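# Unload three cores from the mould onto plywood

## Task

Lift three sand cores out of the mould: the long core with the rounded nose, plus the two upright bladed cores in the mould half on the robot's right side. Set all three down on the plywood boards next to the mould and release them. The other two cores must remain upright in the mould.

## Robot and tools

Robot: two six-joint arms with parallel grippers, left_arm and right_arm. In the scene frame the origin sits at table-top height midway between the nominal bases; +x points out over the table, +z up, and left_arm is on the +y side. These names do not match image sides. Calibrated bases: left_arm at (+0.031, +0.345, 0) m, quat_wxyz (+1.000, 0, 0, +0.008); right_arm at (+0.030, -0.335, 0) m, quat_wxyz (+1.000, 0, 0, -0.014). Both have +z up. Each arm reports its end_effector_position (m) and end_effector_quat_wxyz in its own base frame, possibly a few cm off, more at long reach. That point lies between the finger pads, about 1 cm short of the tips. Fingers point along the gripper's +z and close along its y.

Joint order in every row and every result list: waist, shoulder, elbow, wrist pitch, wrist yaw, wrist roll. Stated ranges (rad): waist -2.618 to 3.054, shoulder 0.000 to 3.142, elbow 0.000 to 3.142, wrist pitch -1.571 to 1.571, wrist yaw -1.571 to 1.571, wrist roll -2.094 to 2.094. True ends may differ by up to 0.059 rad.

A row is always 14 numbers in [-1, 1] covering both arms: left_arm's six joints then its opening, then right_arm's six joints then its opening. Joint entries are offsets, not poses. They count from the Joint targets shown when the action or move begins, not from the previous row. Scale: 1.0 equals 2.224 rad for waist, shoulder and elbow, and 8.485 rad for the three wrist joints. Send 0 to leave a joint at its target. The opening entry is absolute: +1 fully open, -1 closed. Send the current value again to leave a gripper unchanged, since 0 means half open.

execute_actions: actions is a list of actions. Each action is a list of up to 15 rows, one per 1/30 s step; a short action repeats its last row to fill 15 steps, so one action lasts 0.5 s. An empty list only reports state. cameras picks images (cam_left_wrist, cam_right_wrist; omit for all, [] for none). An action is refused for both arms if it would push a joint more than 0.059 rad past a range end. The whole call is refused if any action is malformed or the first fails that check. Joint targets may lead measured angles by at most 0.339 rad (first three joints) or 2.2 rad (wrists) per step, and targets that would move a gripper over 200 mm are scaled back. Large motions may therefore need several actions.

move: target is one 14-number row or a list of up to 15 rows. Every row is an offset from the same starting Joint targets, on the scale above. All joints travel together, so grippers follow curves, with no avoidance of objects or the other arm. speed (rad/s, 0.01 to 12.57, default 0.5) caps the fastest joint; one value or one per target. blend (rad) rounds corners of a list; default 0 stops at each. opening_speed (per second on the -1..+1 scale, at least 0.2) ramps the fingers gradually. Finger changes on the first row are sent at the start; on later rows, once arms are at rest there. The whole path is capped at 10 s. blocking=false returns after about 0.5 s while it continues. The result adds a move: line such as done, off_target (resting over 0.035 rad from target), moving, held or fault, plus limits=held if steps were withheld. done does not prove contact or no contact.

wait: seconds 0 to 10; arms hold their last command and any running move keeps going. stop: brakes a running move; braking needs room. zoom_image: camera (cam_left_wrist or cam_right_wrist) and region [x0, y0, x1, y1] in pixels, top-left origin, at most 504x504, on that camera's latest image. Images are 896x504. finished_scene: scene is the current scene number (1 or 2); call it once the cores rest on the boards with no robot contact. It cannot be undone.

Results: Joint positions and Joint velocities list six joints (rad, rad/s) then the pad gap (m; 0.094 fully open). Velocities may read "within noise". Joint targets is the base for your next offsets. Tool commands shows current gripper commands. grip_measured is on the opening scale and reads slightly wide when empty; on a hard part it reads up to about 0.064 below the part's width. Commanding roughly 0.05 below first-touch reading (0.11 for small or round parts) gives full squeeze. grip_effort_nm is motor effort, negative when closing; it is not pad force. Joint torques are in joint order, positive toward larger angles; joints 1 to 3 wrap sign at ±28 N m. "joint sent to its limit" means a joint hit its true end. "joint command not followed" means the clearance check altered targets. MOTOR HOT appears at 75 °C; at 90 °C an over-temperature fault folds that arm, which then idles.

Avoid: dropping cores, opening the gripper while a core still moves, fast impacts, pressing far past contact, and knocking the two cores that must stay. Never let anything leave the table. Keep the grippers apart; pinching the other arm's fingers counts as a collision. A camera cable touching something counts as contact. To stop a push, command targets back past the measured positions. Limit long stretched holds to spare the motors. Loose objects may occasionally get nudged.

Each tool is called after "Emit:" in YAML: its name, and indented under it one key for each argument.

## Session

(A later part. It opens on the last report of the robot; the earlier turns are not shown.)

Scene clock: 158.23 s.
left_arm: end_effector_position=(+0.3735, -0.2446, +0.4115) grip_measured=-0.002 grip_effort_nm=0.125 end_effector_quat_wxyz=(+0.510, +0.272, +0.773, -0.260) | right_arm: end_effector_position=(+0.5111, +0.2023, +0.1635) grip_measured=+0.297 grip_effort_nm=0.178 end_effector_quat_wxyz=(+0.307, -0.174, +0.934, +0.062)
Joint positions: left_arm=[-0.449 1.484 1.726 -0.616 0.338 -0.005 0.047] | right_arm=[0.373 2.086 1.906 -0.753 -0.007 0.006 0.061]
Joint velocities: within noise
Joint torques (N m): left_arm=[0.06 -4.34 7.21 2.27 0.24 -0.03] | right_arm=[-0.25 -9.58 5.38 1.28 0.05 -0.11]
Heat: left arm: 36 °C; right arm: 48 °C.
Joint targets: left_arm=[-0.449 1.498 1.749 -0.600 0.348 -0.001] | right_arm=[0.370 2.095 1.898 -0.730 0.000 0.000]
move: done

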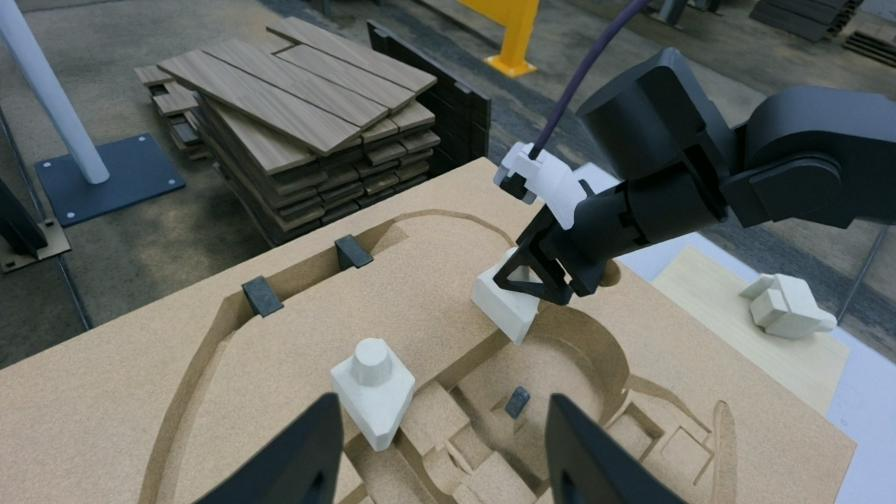

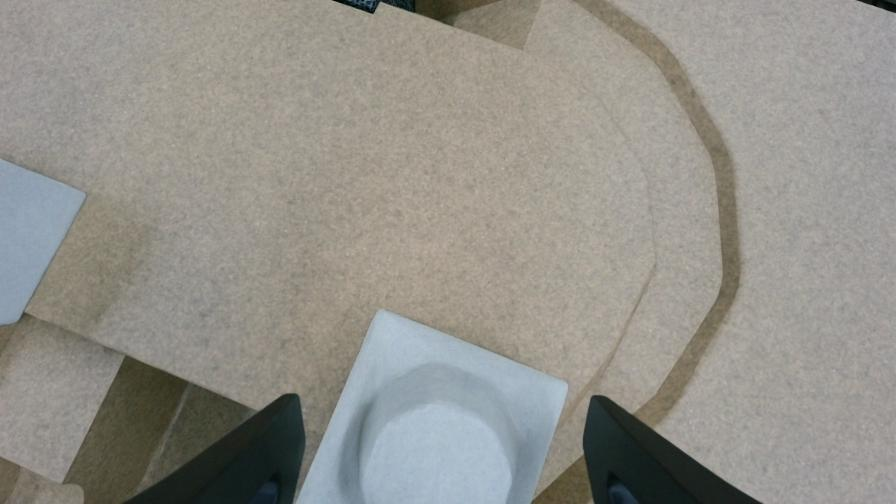

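Emit:
move:
  target:
    - [0,0,0,0,0,0,0,0,0,-0.009,0.0024,0,0,0.3]
    - [0,0,0,0,0,0,0,0,0,-0.009,0.0024,0,0,-0.43]
  speed: 0.2
  opening_speed: 0.35

Scene clock: 166.40 s.
left_arm: end_effector_position=(+0.3735, -0.2446, +0.4115) grip_measured=-0.002 grip_effort_nm=0.120 end_effector_quat_wxyz=(+0.510, +0.272, +0.773, -0.260) | right_arm: end_effector_position=(+0.5120, +0.2028, +0.1598) grip_measured=-0.290 grip_effort_nm=-0.999 end_effector_quat_wxyz=(+0.309, -0.174, +0.933, +0.063)
Joint positions: left_arm=[-0.449 1.484 1.726 -0.616 0.338 -0.005 0.047] | right_arm=[0.373 2.086 1.888 -0.732 -0.007 0.006 0.033]
Joint velocities: within noise
Joint torques (N m): left_arm=[0.17 -4.38 7.24 2.28 0.21 -0.04] | right_arm=[-0.24 -9.59 5.22 1.26 0.06 -0.11]
Heat: left arm: 37 °C; right arm: 45 °C.
Joint targets: left_arm=[-0.449 1.498 1.749 -0.600 0.348 -0.001] | right_arm=[0.370 2.095 1.878 -0.709 0.000 0.000]
move: done

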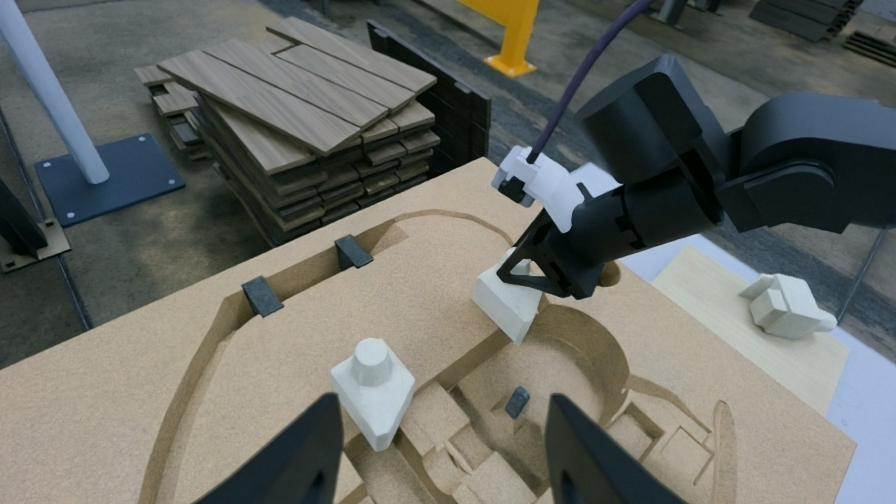

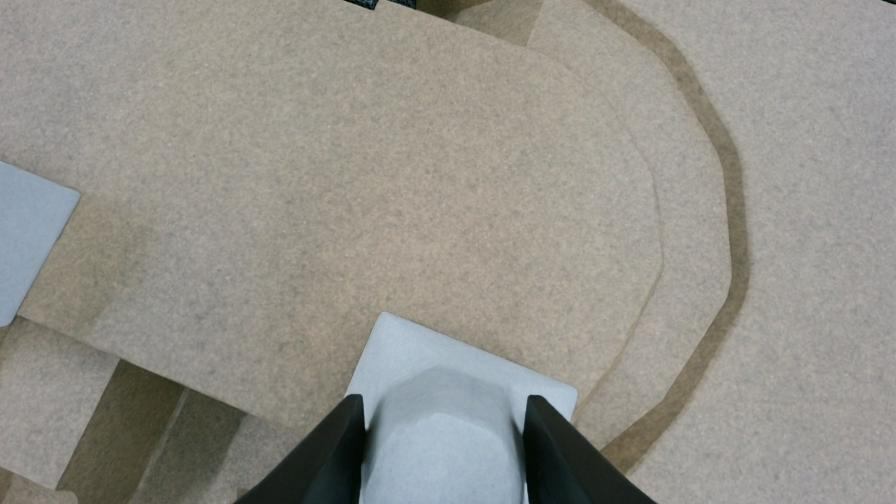

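Emit:
move:
  target:
    - [0,0,0,0,0,0,0,0,0.0067,0.0751,-0.0137,0,0,-0.43]
    - [0,0,0,0,0,0,0,0,0.018,0.138,-0.0272,0,0,-0.43]
    - [0,0,0,0,0,0,0,0,-0.1012,0.0504,-0.0308,0,0,-0.43]
  speed: [0.2,0.25,0.4]
  blend: [0.02,0.02,0]

Scene clock: 174.47 s.
left_arm: end_effector_position=(+0.3735, -0.2446, +0.4115) grip_measured=-0.002 grip_effort_nm=0.125 end_effector_quat_wxyz=(+0.510, +0.272, +0.773, -0.260) | right_arm: end_effector_position=(+0.4616, +0.1830, +0.2463) grip_measured=-0.291 grip_effort_nm=-1.004 end_effector_quat_wxyz=(+0.308, -0.174, +0.933, +0.062)
Joint positions: left_arm=[-0.449 1.484 1.726 -0.616 0.338 -0.005 0.047] | right_arm=[0.373 1.912 1.987 -1.006 -0.007 0.006 0.033]
Joint velocities: within noise
Joint torques (N m): left_arm=[0.09 -4.45 7.1 2.29 0.24 -0.01] | right_arm=[-0.25 -12.19 5.9 1.37 0.05 -0.11]
Heat: left arm: 37 °C; right arm: 44 °C.
Joint targets: left_arm=[-0.449 1.498 1.749 -0.600 0.348 -0.001] | right_arm=[0.370 1.870 1.990 -0.971 -0.001 0.000]
move: off_target (right_arm); right_arm: the shoulder is farthest, 0.042 rad from its target

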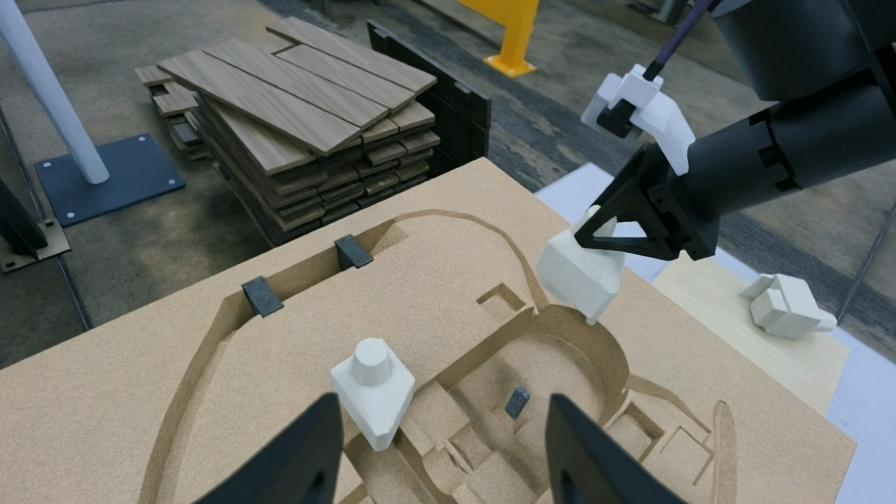

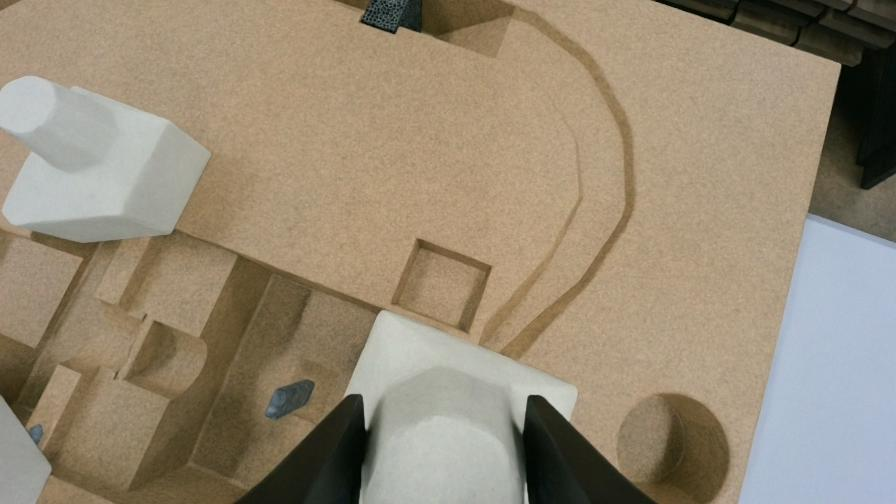

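Emit:
move:
  target:
    - [0,0,0,0,0.045,0,0,-0.5643,-0.054,-0.2203,0.0378,-0.1768,0.0648,-0.43]
    - [0,0,0,0,0.045,0,0,-0.5643,0.0486,-0.3498,0.0985,-0.1768,0.0648,-0.43]
  speed: [0.7,0.5]

Scene clock: 190.30 s.
left_arm: end_effector_position=(+0.3202, -0.2833, +0.4241) grip_measured=-0.002 grip_effort_nm=0.120 end_effector_quat_wxyz=(+0.450, +0.363, +0.711, -0.401) | right_arm: end_effector_position=(+0.3891, -0.1986, +0.1544) grip_measured=-0.291 grip_effort_nm=-1.004 end_effector_quat_wxyz=(+0.338, +0.318, +0.675, +0.573)
Joint positions: left_arm=[-0.449 1.484 1.726 -0.614 0.716 -0.005 0.047] | right_arm=[-0.89 1.985 1.209 -0.165 -1.429 0.542 0.033]
Joint velocities: within noise
Joint torques (N m): left_arm=[0.05 -4.31 7.16 2.13 0.36 -0.02] | right_arm=[0.42 -9.11 5.31 1.01 -1.1 0.04]
Heat: left arm: 38 °C; right arm: 44 °C.
Joint targets: left_arm=[-0.449 1.498 1.749 -0.600 0.730 -0.001] | right_arm=[-0.885 1.978 1.212 -0.135 -1.500 0.550]
move: off_target (right_arm); right_arm: the wrist yaw is farthest, 0.072 rad from its target

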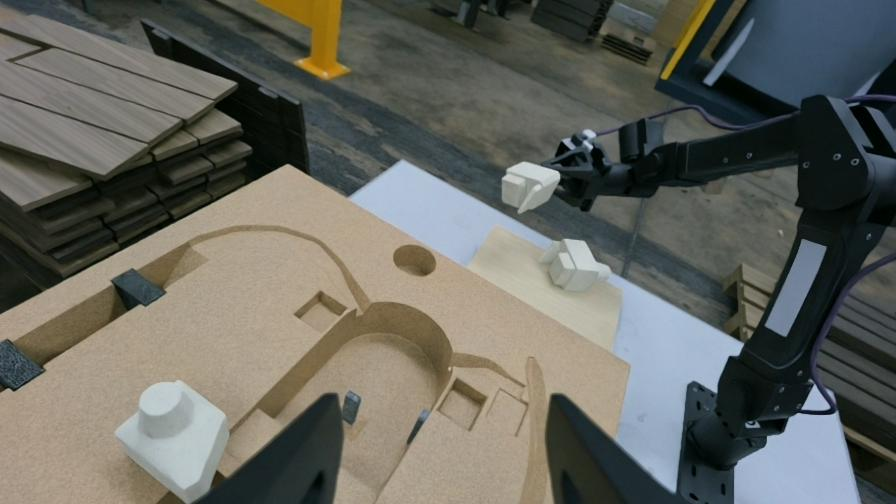

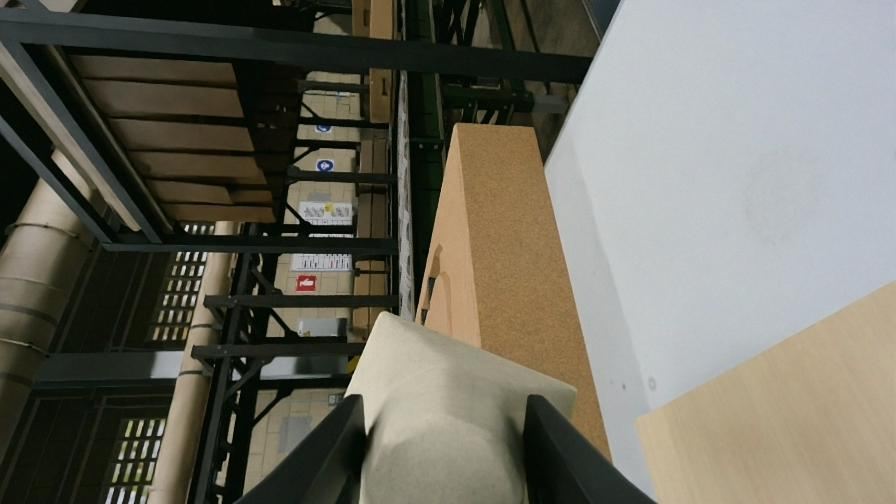

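Emit:
move:
  target: [0,0,0,0,0,0,0,0,0.068,-0.029,0.028,-0.0047,0,-0.43]
  speed: 0.25

Emit:
zoom_image:
  camera: "cam_left_wrist"
  region: [400, 120, 680, 360]

Scene clock: 195.80 s.
left_arm: end_effector_position=(+0.3202, -0.2833, +0.4242) grip_measured=-0.002 grip_effort_nm=0.110 end_effector_quat_wxyz=(+0.450, +0.363, +0.710, -0.401) | right_arm: end_effector_position=(+0.3905, -0.1989, +0.1020) grip_measured=-0.291 grip_effort_nm=-1.004 end_effector_quat_wxyz=(+0.346, +0.298, +0.672, +0.583)
Joint positions: left_arm=[-0.449 1.484 1.726 -0.613 0.717 -0.005 0.047] | right_arm=[-0.89 2.13 1.148 0.072 -1.468 0.544 0.033]
Joint velocities: within noise
Joint torques (N m): left_arm=[0.05 -4.37 7.08 2.13 0.34 -0.02] | right_arm=[0.42 -9.14 4.41 1.01 -1.08 0.02]
Heat: left arm: 38 °C; right arm: 43 °C.
Joint targets: left_arm=[-0.449 1.498 1.749 -0.600 0.730 -0.001] | right_arm=[-0.885 2.129 1.148 0.102 -1.540 0.550]
move: off_target (right_arm); right_arm: the wrist yaw is farthest, 0.072 rad from its target

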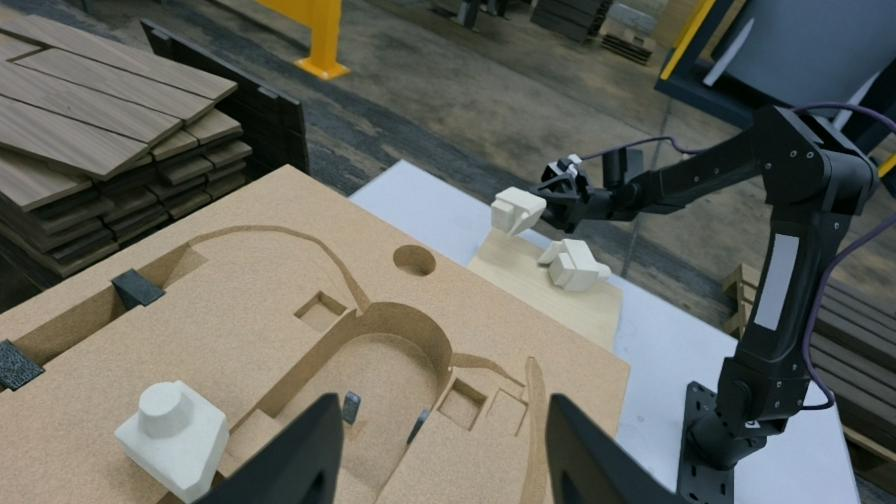

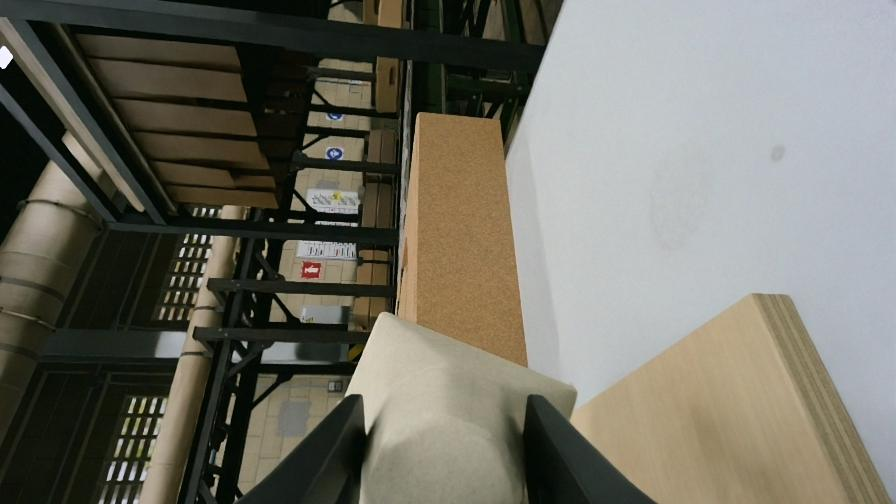

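Scaled by 1.800.

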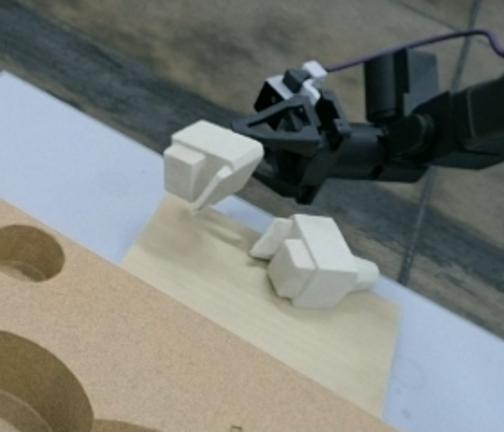

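Emit:
move:
  target:
    - [0,0,0,0,0,0,0,0,-0.0283,-0.0585,0.0081,0,0,-0.43]
    - [0,0,0,0,0,0,0,0,0.0085,-0.0742,0.0232,-0.002,0,-0.43]
  speed: 0.2

Emit:
zoom_image:
  camera: "cam_left_wrist"
  region: [440, 160, 660, 350]

Scene clock: 227.70 s.
left_arm: end_effector_position=(+0.3202, -0.2833, +0.4242) grip_measured=-0.002 grip_effort_nm=0.120 end_effector_quat_wxyz=(+0.450, +0.363, +0.710, -0.401) | right_arm: end_effector_position=(+0.3725, -0.1762, +0.0745) grip_measured=-0.291 grip_effort_nm=-1.004 end_effector_quat_wxyz=(+0.355, +0.284, +0.673, +0.584)
Joint positions: left_arm=[-0.449 1.484 1.726 -0.613 0.717 -0.005 0.047] | right_arm=[-0.89 2.144 0.989 0.274 -1.485 0.545 0.033]
Joint velocities: within noise
Joint torques (N m): left_arm=[0.05 -4.34 7.09 2.12 0.35 0] | right_arm=[0.42 -8.25 3.33 0.97 -1.11 0.02]
Heat: left arm: 38 °C; right arm: 43 °C.
Joint targets: left_arm=[-0.449 1.498 1.749 -0.600 0.730 -0.001] | right_arm=[-0.885 2.148 0.982 0.299 -1.557 0.550]
move: off_target (right_arm); right_arm: the wrist yaw is farthest, 0.072 rad from its target

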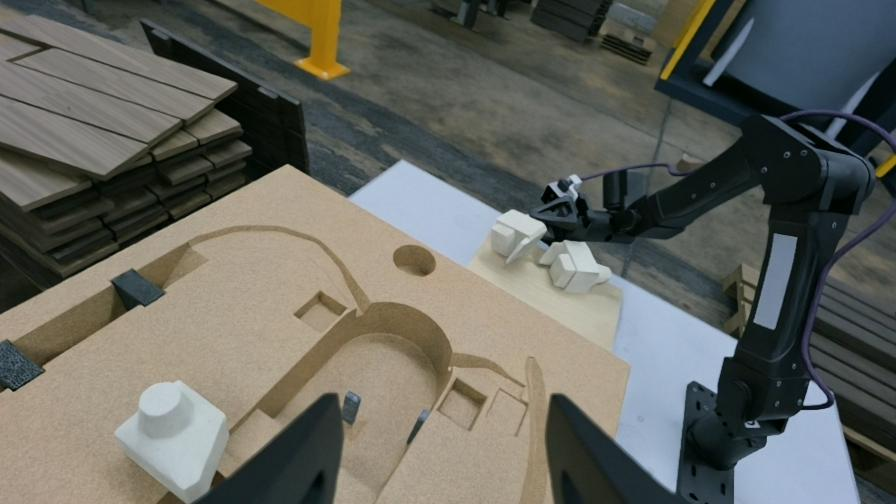

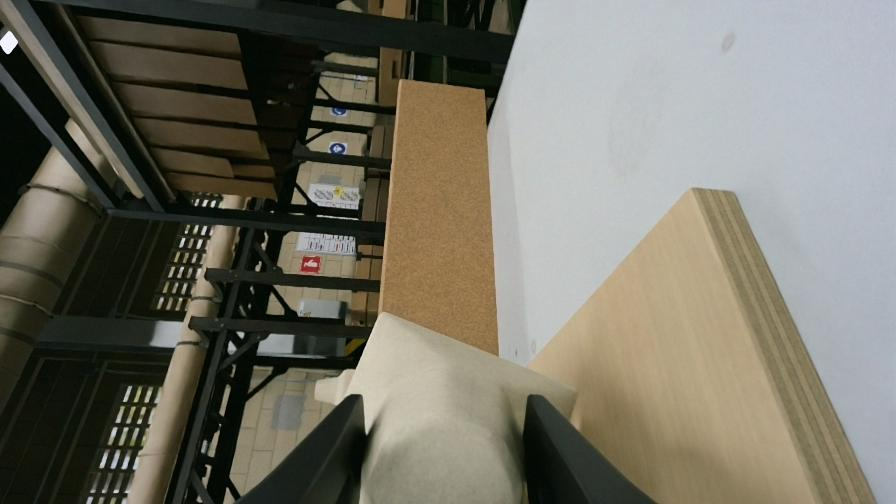

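Scaled by 2.291.

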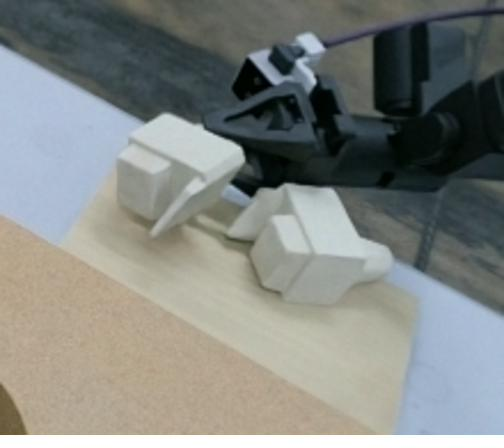

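Emit:
move:
  target: [0,0,0,0,0,0,0,0,0.022,-0.006,0.006,0,0,-0.43]
  speed: 0.1

Emit:
zoom_image:
  camera: "cam_left_wrist"
  region: [440, 160, 660, 350]

Scene clock: 235.13 s.
left_arm: end_effector_position=(+0.3202, -0.2833, +0.4242) grip_measured=-0.002 grip_effort_nm=0.115 end_effector_quat_wxyz=(+0.450, +0.363, +0.710, -0.401) | right_arm: end_effector_position=(+0.3720, -0.1753, +0.0658) grip_measured=-0.291 grip_effort_nm=-1.004 end_effector_quat_wxyz=(+0.359, +0.274, +0.672, +0.587)
Joint positions: left_arm=[-0.449 1.484 1.726 -0.613 0.717 -0.005 0.047] | right_arm=[-0.89 2.182 0.984 0.336 -1.501 0.548 0.033]
Joint velocities: within noise
Joint torques (N m): left_arm=[0.01 -4.37 7.1 2.12 0.35 -0.01] | right_arm=[0.42 -7.47 2.55 0.93 -0.91 -0.02]
Heat: left arm: 38 °C; right arm: 43 °C.
Joint targets: left_arm=[-0.449 1.498 1.749 -0.600 0.730 -0.001] | right_arm=[-0.885 2.197 0.969 0.350 -1.557 0.550]
move: off_target (right_arm); right_arm: the wrist yaw is farthest, 0.056 rad from its target

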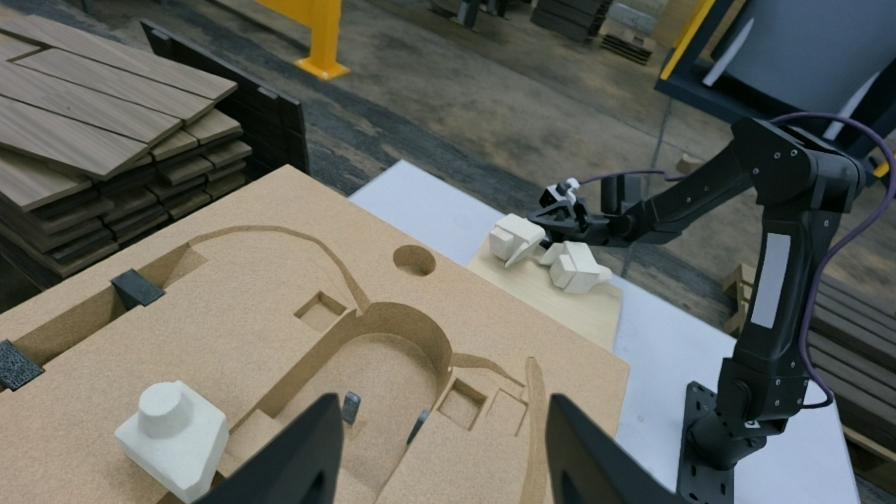

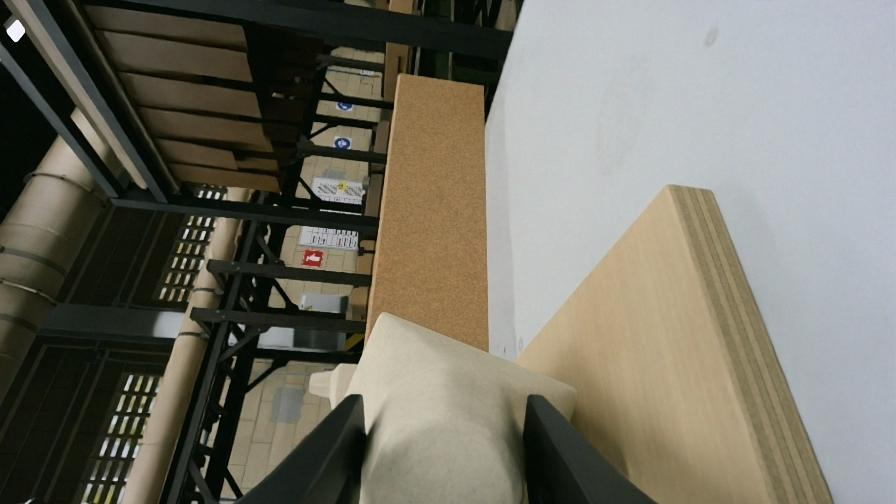

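Scaled by 2.291.

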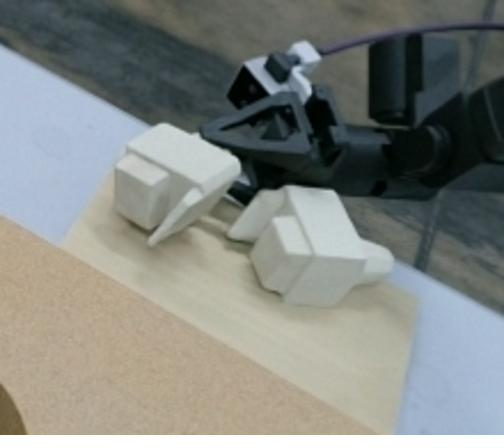

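Emit:
move:
  target: [0,0,0,0,0,0,0,0,0.012,-0.003,0.003,0,0,-0.43]
  speed: 0.1

Emit:
zoom_image:
  camera: "cam_left_wrist"
  region: [440, 160, 660, 350]

Scene clock: 238.60 s.
left_arm: end_effector_position=(+0.3202, -0.2833, +0.4242) grip_measured=-0.002 grip_effort_nm=0.115 end_effector_quat_wxyz=(+0.450, +0.363, +0.710, -0.401) | right_arm: end_effector_position=(+0.3705, -0.1734, +0.0595) grip_measured=-0.291 grip_effort_nm=-1.009 end_effector_quat_wxyz=(+0.359, +0.267, +0.670, +0.592)
Joint positions: left_arm=[-0.449 1.484 1.726 -0.613 0.717 -0.005 0.047] | right_arm=[-0.891 2.21 0.979 0.376 -1.518 0.552 0.033]
Joint velocities: within noise
Joint torques (N m): left_arm=[0.12 -4.31 7.1 2.1 0.34 -0.01] | right_arm=[0.47 -7.62 2.32 0.77 -0.76 -0.06]
Heat: left arm: 38 °C; right arm: 42 °C.
Joint targets: left_arm=[-0.449 1.498 1.749 -0.600 0.730 -0.001] | right_arm=[-0.885 2.224 0.963 0.375 -1.557 0.550]
move: off_target (right_arm); right_arm: the wrist yaw is farthest, 0.039 rad from its target

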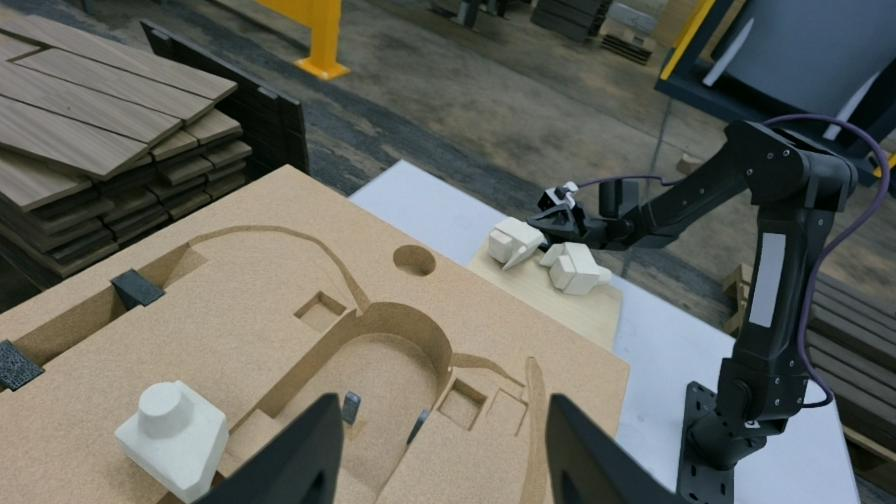

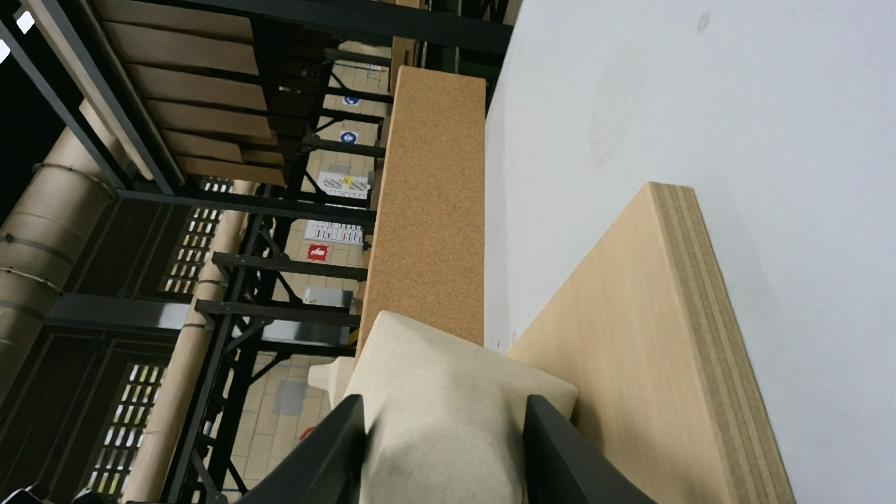

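Scaled by 2.291.

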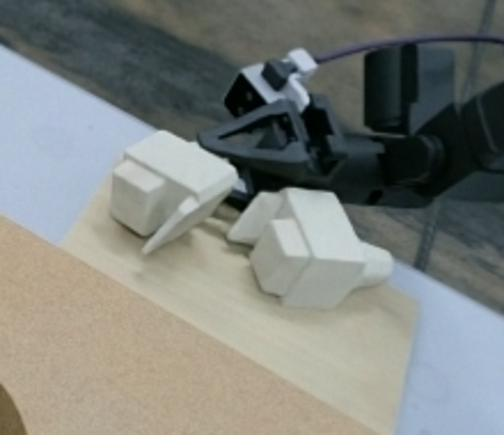

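Emit:
move:
  target: [0,0,0,0,0,0,0,0,0.008,-0.002,0.002,0,0,-0.43]
  speed: 0.08

Emit:
zoom_image:
  camera: "cam_left_wrist"
  region: [480, 190, 580, 280]

Scene clock: 241.90 s.
left_arm: end_effector_position=(+0.3202, -0.2833, +0.4242) grip_measured=-0.002 grip_effort_nm=0.115 end_effector_quat_wxyz=(+0.450, +0.363, +0.710, -0.401) | right_arm: end_effector_position=(+0.3702, -0.1728, +0.0590) grip_measured=-0.292 grip_effort_nm=-1.004 end_effector_quat_wxyz=(+0.361, +0.262, +0.669, +0.595)
Joint positions: left_arm=[-0.449 1.484 1.726 -0.613 0.717 -0.005 0.047] | right_arm=[-0.891 2.217 0.979 0.392 -1.528 0.553 0.033]
Joint velocities: within noise
Joint torques (N m): left_arm=[0.05 -4.33 7.12 2.13 0.35 -0.01] | right_arm=[0.44 -6.82 1.98 0.77 -0.65 -0.05]
Heat: left arm: 39 °C; right arm: 42 °C.
Joint targets: left_arm=[-0.449 1.498 1.749 -0.600 0.730 -0.001] | right_arm=[-0.885 2.242 0.958 0.392 -1.557 0.550]
move: done

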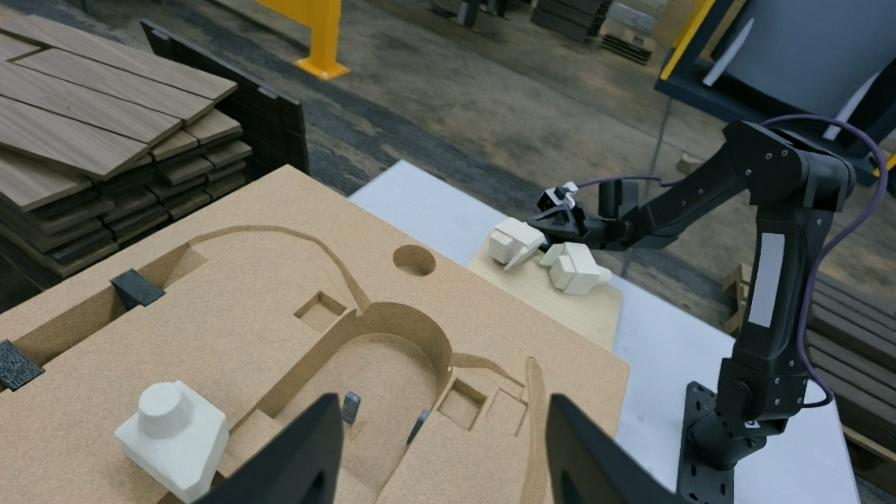

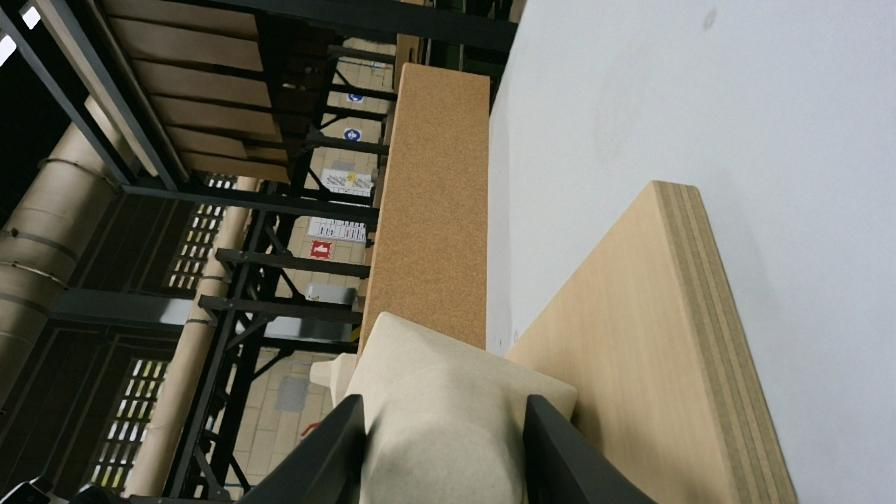

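Scaled by 5.040.

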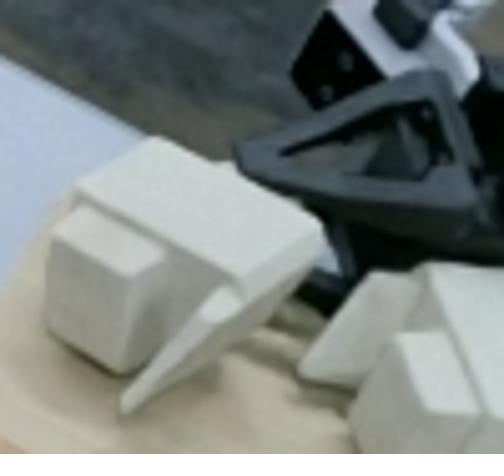

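Emit:
move:
  target:
    - [0,0,0,0,0,0,0,0,0,0,0,0,0,-0.15]
    - [0,0,0,0,0,0,0,0,0,0,0,0,0,0.2]
  speed: 0.1
  opening_speed: 0.2

Emit:
zoom_image:
  camera: "cam_left_wrist"
  region: [480, 190, 580, 280]

Scene clock: 249.43 s.
left_arm: end_effector_position=(+0.3202, -0.2833, +0.4242) grip_measured=-0.002 grip_effort_nm=0.120 end_effector_quat_wxyz=(+0.450, +0.363, +0.710, -0.401) | right_arm: end_effector_position=(+0.3676, -0.1702, +0.0705) grip_measured=+0.194 grip_effort_nm=0.325 end_effector_quat_wxyz=(+0.357, +0.248, +0.660, +0.613)
Joint positions: left_arm=[-0.449 1.484 1.726 -0.613 0.717 -0.005 0.047] | right_arm=[-0.892 2.208 0.979 0.424 -1.579 0.598 0.056]
Joint velocities: within noise
Joint torques (N m): left_arm=[0.03 -4.34 7.05 2.13 0.33 -0.02] | right_arm=[0.61 -6.13 2.04 0.51 -0.17 -0.57]
Heat: left arm: 39 °C; right arm: 41 °C.
Joint targets: left_arm=[-0.449 1.498 1.749 -0.600 0.730 -0.001] | right_arm=[-0.885 2.242 0.958 0.393 -1.557 0.550]
move: off_target (right_arm); right_arm: the wrist roll is farthest, 0.048 rad from its target

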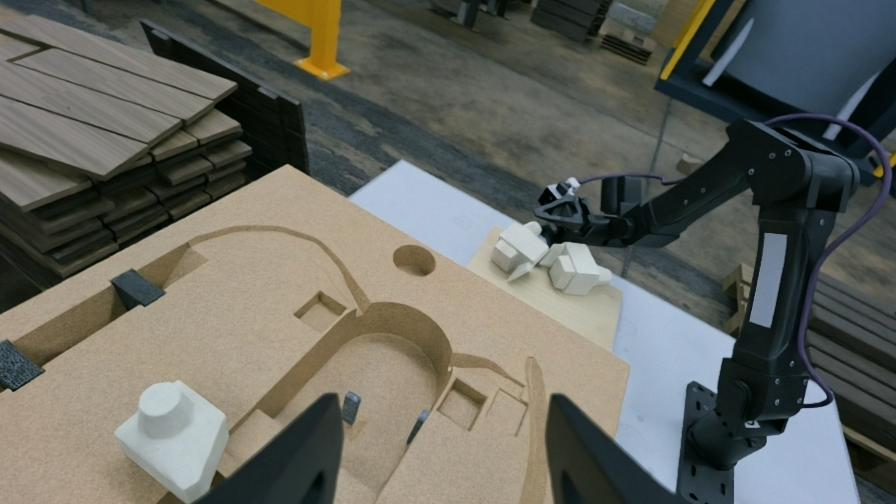

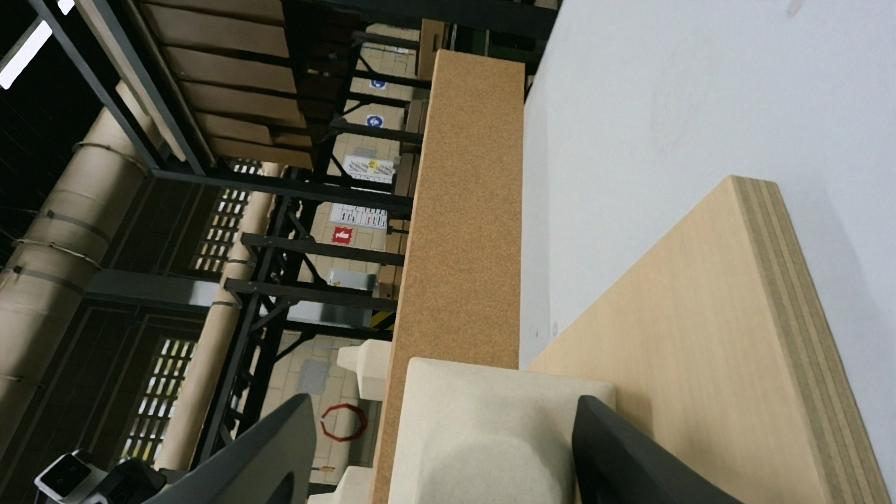

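Scaled by 5.040.

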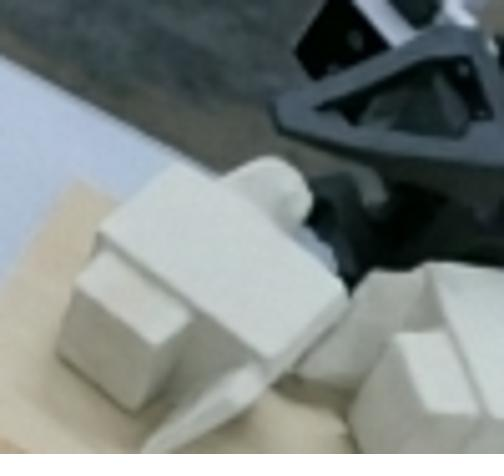

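Emit:
move:
  target: [0,0,0,0,0,0,0,-0.06,-0.012,0.006,0.003,-0.002,0.006,0.2]
  speed: 0.15

Emit:
zoom_image:
  camera: "cam_left_wrist"
  region: [480, 190, 580, 280]

Scene clock: 254.67 s.
left_arm: end_effector_position=(+0.3201, -0.2833, +0.4243) grip_measured=-0.002 grip_effort_nm=0.120 end_effector_quat_wxyz=(+0.450, +0.364, +0.710, -0.401) | right_arm: end_effector_position=(+0.3440, -0.2141, +0.0665) grip_measured=+0.197 grip_effort_nm=0.168 end_effector_quat_wxyz=(+0.386, +0.302, +0.641, +0.591)
Joint positions: left_arm=[-0.449 1.484 1.726 -0.613 0.717 -0.005 0.047] | right_arm=[-1.015 2.211 0.975 0.416 -1.565 0.613 0.056]
Joint velocities: within noise
Joint torques (N m): left_arm=[0.14 -4.34 7.23 2.13 0.35 0] | right_arm=[-0.39 -8.4 3.28 0.8 -0.46 -0.17]
Heat: left arm: 39 °C; right arm: 41 °C.
Joint targets: left_arm=[-0.449 1.498 1.749 -0.600 0.730 -0.001] | right_arm=[-1.018 2.215 0.971 0.418 -1.574 0.601]
move: done

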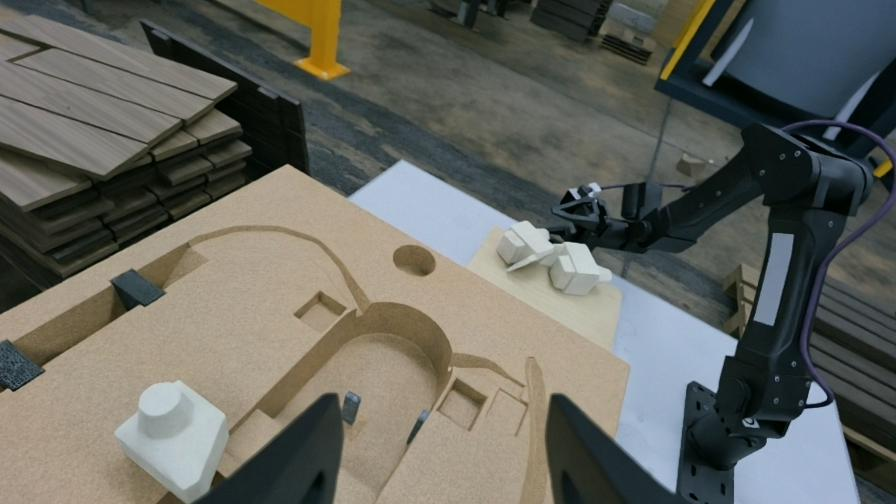

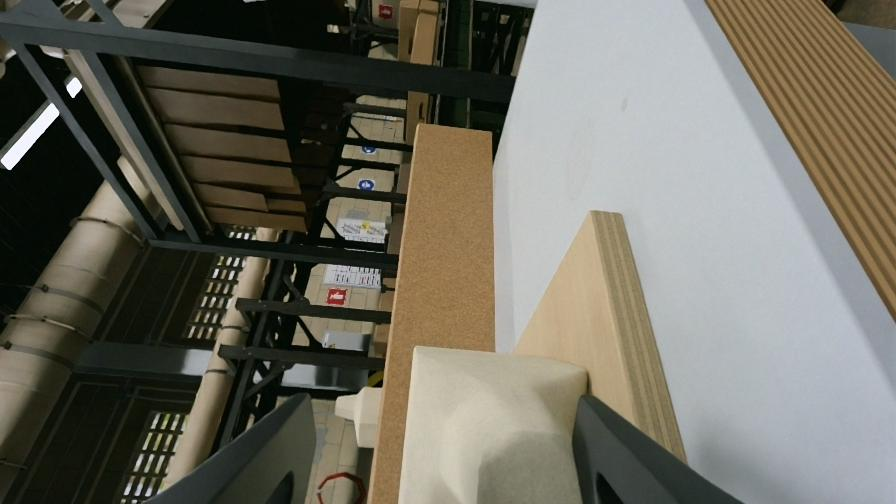

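Scaled by 5.040.

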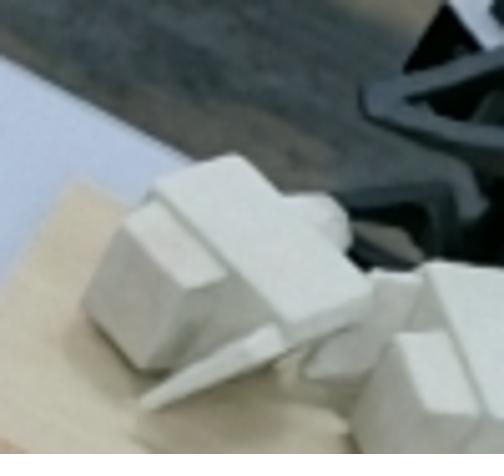

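Emit:
move:
  target:
    - [0,0,0,0,0,0,0,-0.09,-0.03,0.01,-0.01,0,0,0.2]
    - [0,0,0,0,0,0,0,-0.14,-0.15,0.05,-0.04,0,-0.02,0.2]
  speed: 0.25

Emit:
zoom_image:
  camera: "cam_left_wrist"
  region: [460, 190, 640, 340]

Scene clock: 261.03 s.
left_arm: end_effector_position=(+0.3201, -0.2833, +0.4243) grip_measured=-0.002 grip_effort_nm=0.115 end_effector_quat_wxyz=(+0.450, +0.364, +0.710, -0.401) | right_arm: end_effector_position=(+0.2629, -0.3112, +0.1737) grip_measured=+0.197 grip_effort_nm=0.168 end_effector_quat_wxyz=(+0.527, +0.331, +0.626, +0.469)
Joint positions: left_arm=[-0.449 1.484 1.726 -0.613 0.717 -0.005 0.047] | right_arm=[-1.325 1.909 1.058 0.087 -1.564 0.451 0.056]
Joint velocities: within noise
Joint torques (N m): left_arm=[0.16 -4.3 7.15 2.13 0.34 -0.02] | right_arm=[-0.5 -10.18 6.86 0.7 -0.44 -0.23]
Heat: left arm: 39 °C; right arm: 42 °C.
Joint targets: left_arm=[-0.449 1.498 1.749 -0.600 0.730 -0.001] | right_arm=[-1.330 1.881 1.082 0.079 -1.574 0.431]
move: done

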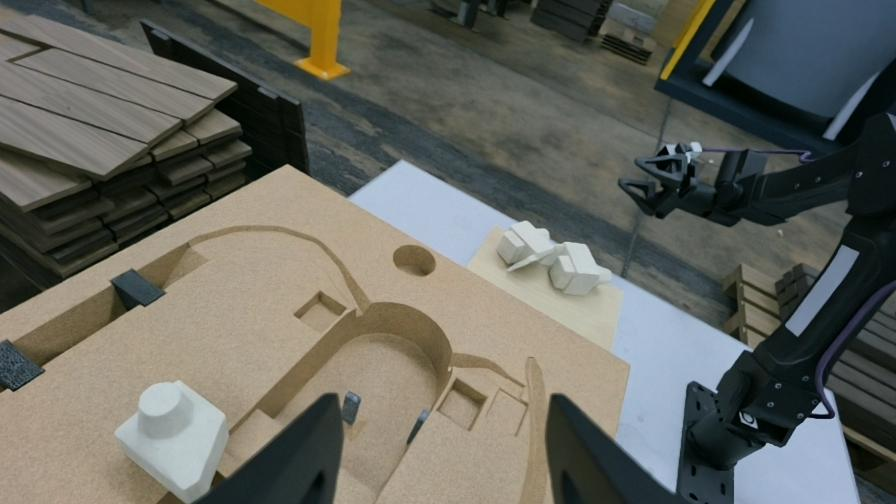

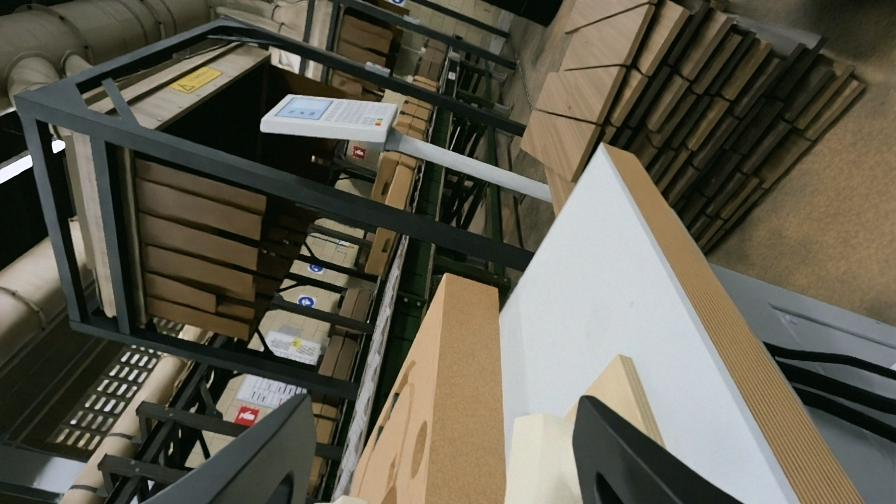

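Scaled by 2.800.

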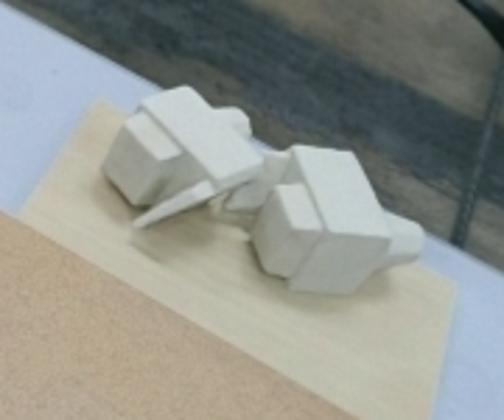

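Emit:
move:
  target:
    - [0,0,0,0,0,0,0,0.0585,-0.2163,0.1655,-0.08,0.0677,-0.02,0.2]
    - [0,0,0,0,0,0,0,0.391,-0.276,0.178,-0.152,0.1855,-0.0508,0.2]
  speed: 0.8
  blend: 0.1

Emit:
zoom_image:
  camera: "cam_right_wrist"
  region: [200, 0, 704, 504]

Scene clock: 270.00 s.
left_arm: end_effector_position=(+0.3201, -0.2833, +0.4243) grip_measured=-0.002 grip_effort_nm=0.115 end_effector_quat_wxyz=(+0.450, +0.364, +0.710, -0.401) | right_arm: end_effector_position=(+0.2727, -0.1345, +0.2565) grip_measured=+0.197 grip_effort_nm=0.168 end_effector_quat_wxyz=(+0.257, +0.225, +0.938, -0.056)
Joint positions: left_arm=[-0.449 1.484 1.726 -0.613 0.717 -0.005 0.047] | right_arm=[-0.466 1.286 1.447 -1.199 -0.008 0.007 0.056]
Joint velocities: within noise
Joint torques (N m): left_arm=[0.14 -4.25 7.13 2.14 0.34 -0.01] | right_arm=[0.46 -4.79 7.91 0.82 0.06 -0.1]
Heat: left arm: 39 °C; right arm: 44 °C.
Joint targets: left_arm=[-0.449 1.498 1.749 -0.600 0.730 -0.001] | right_arm=[-0.460 1.267 1.479 -1.211 0.000 0.000]
move: done

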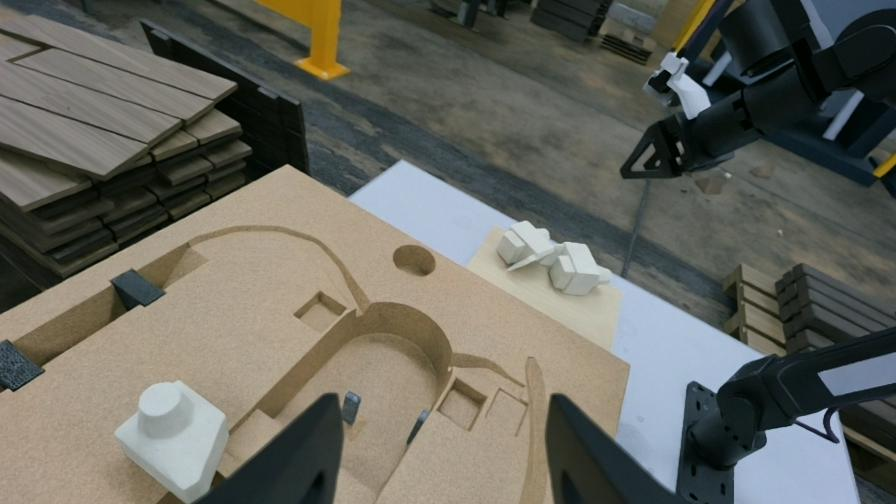

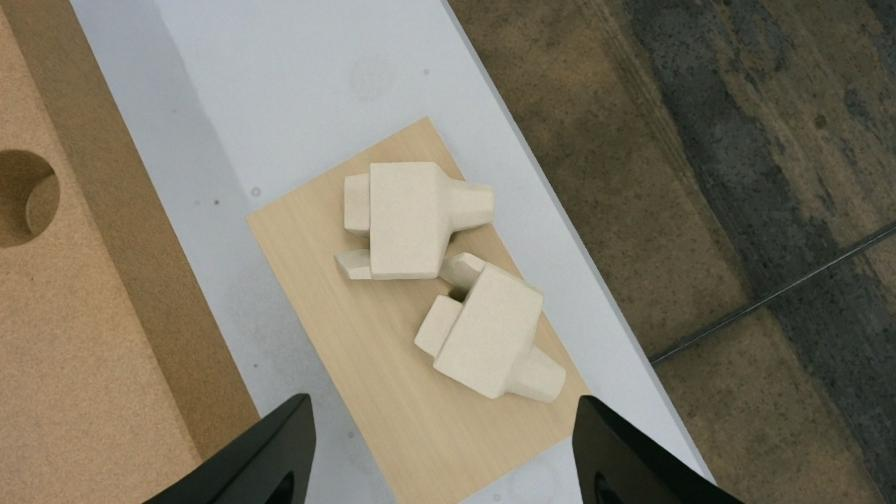

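Scaled by 1.000.

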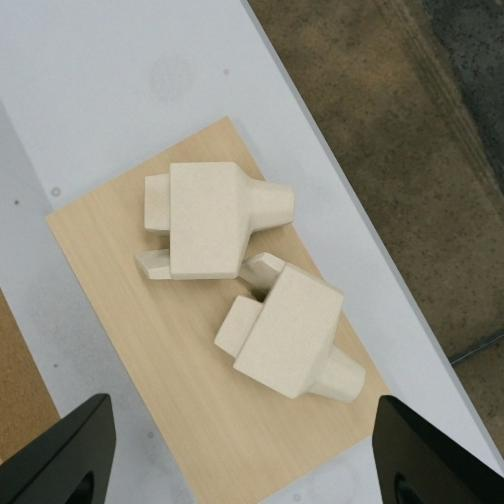

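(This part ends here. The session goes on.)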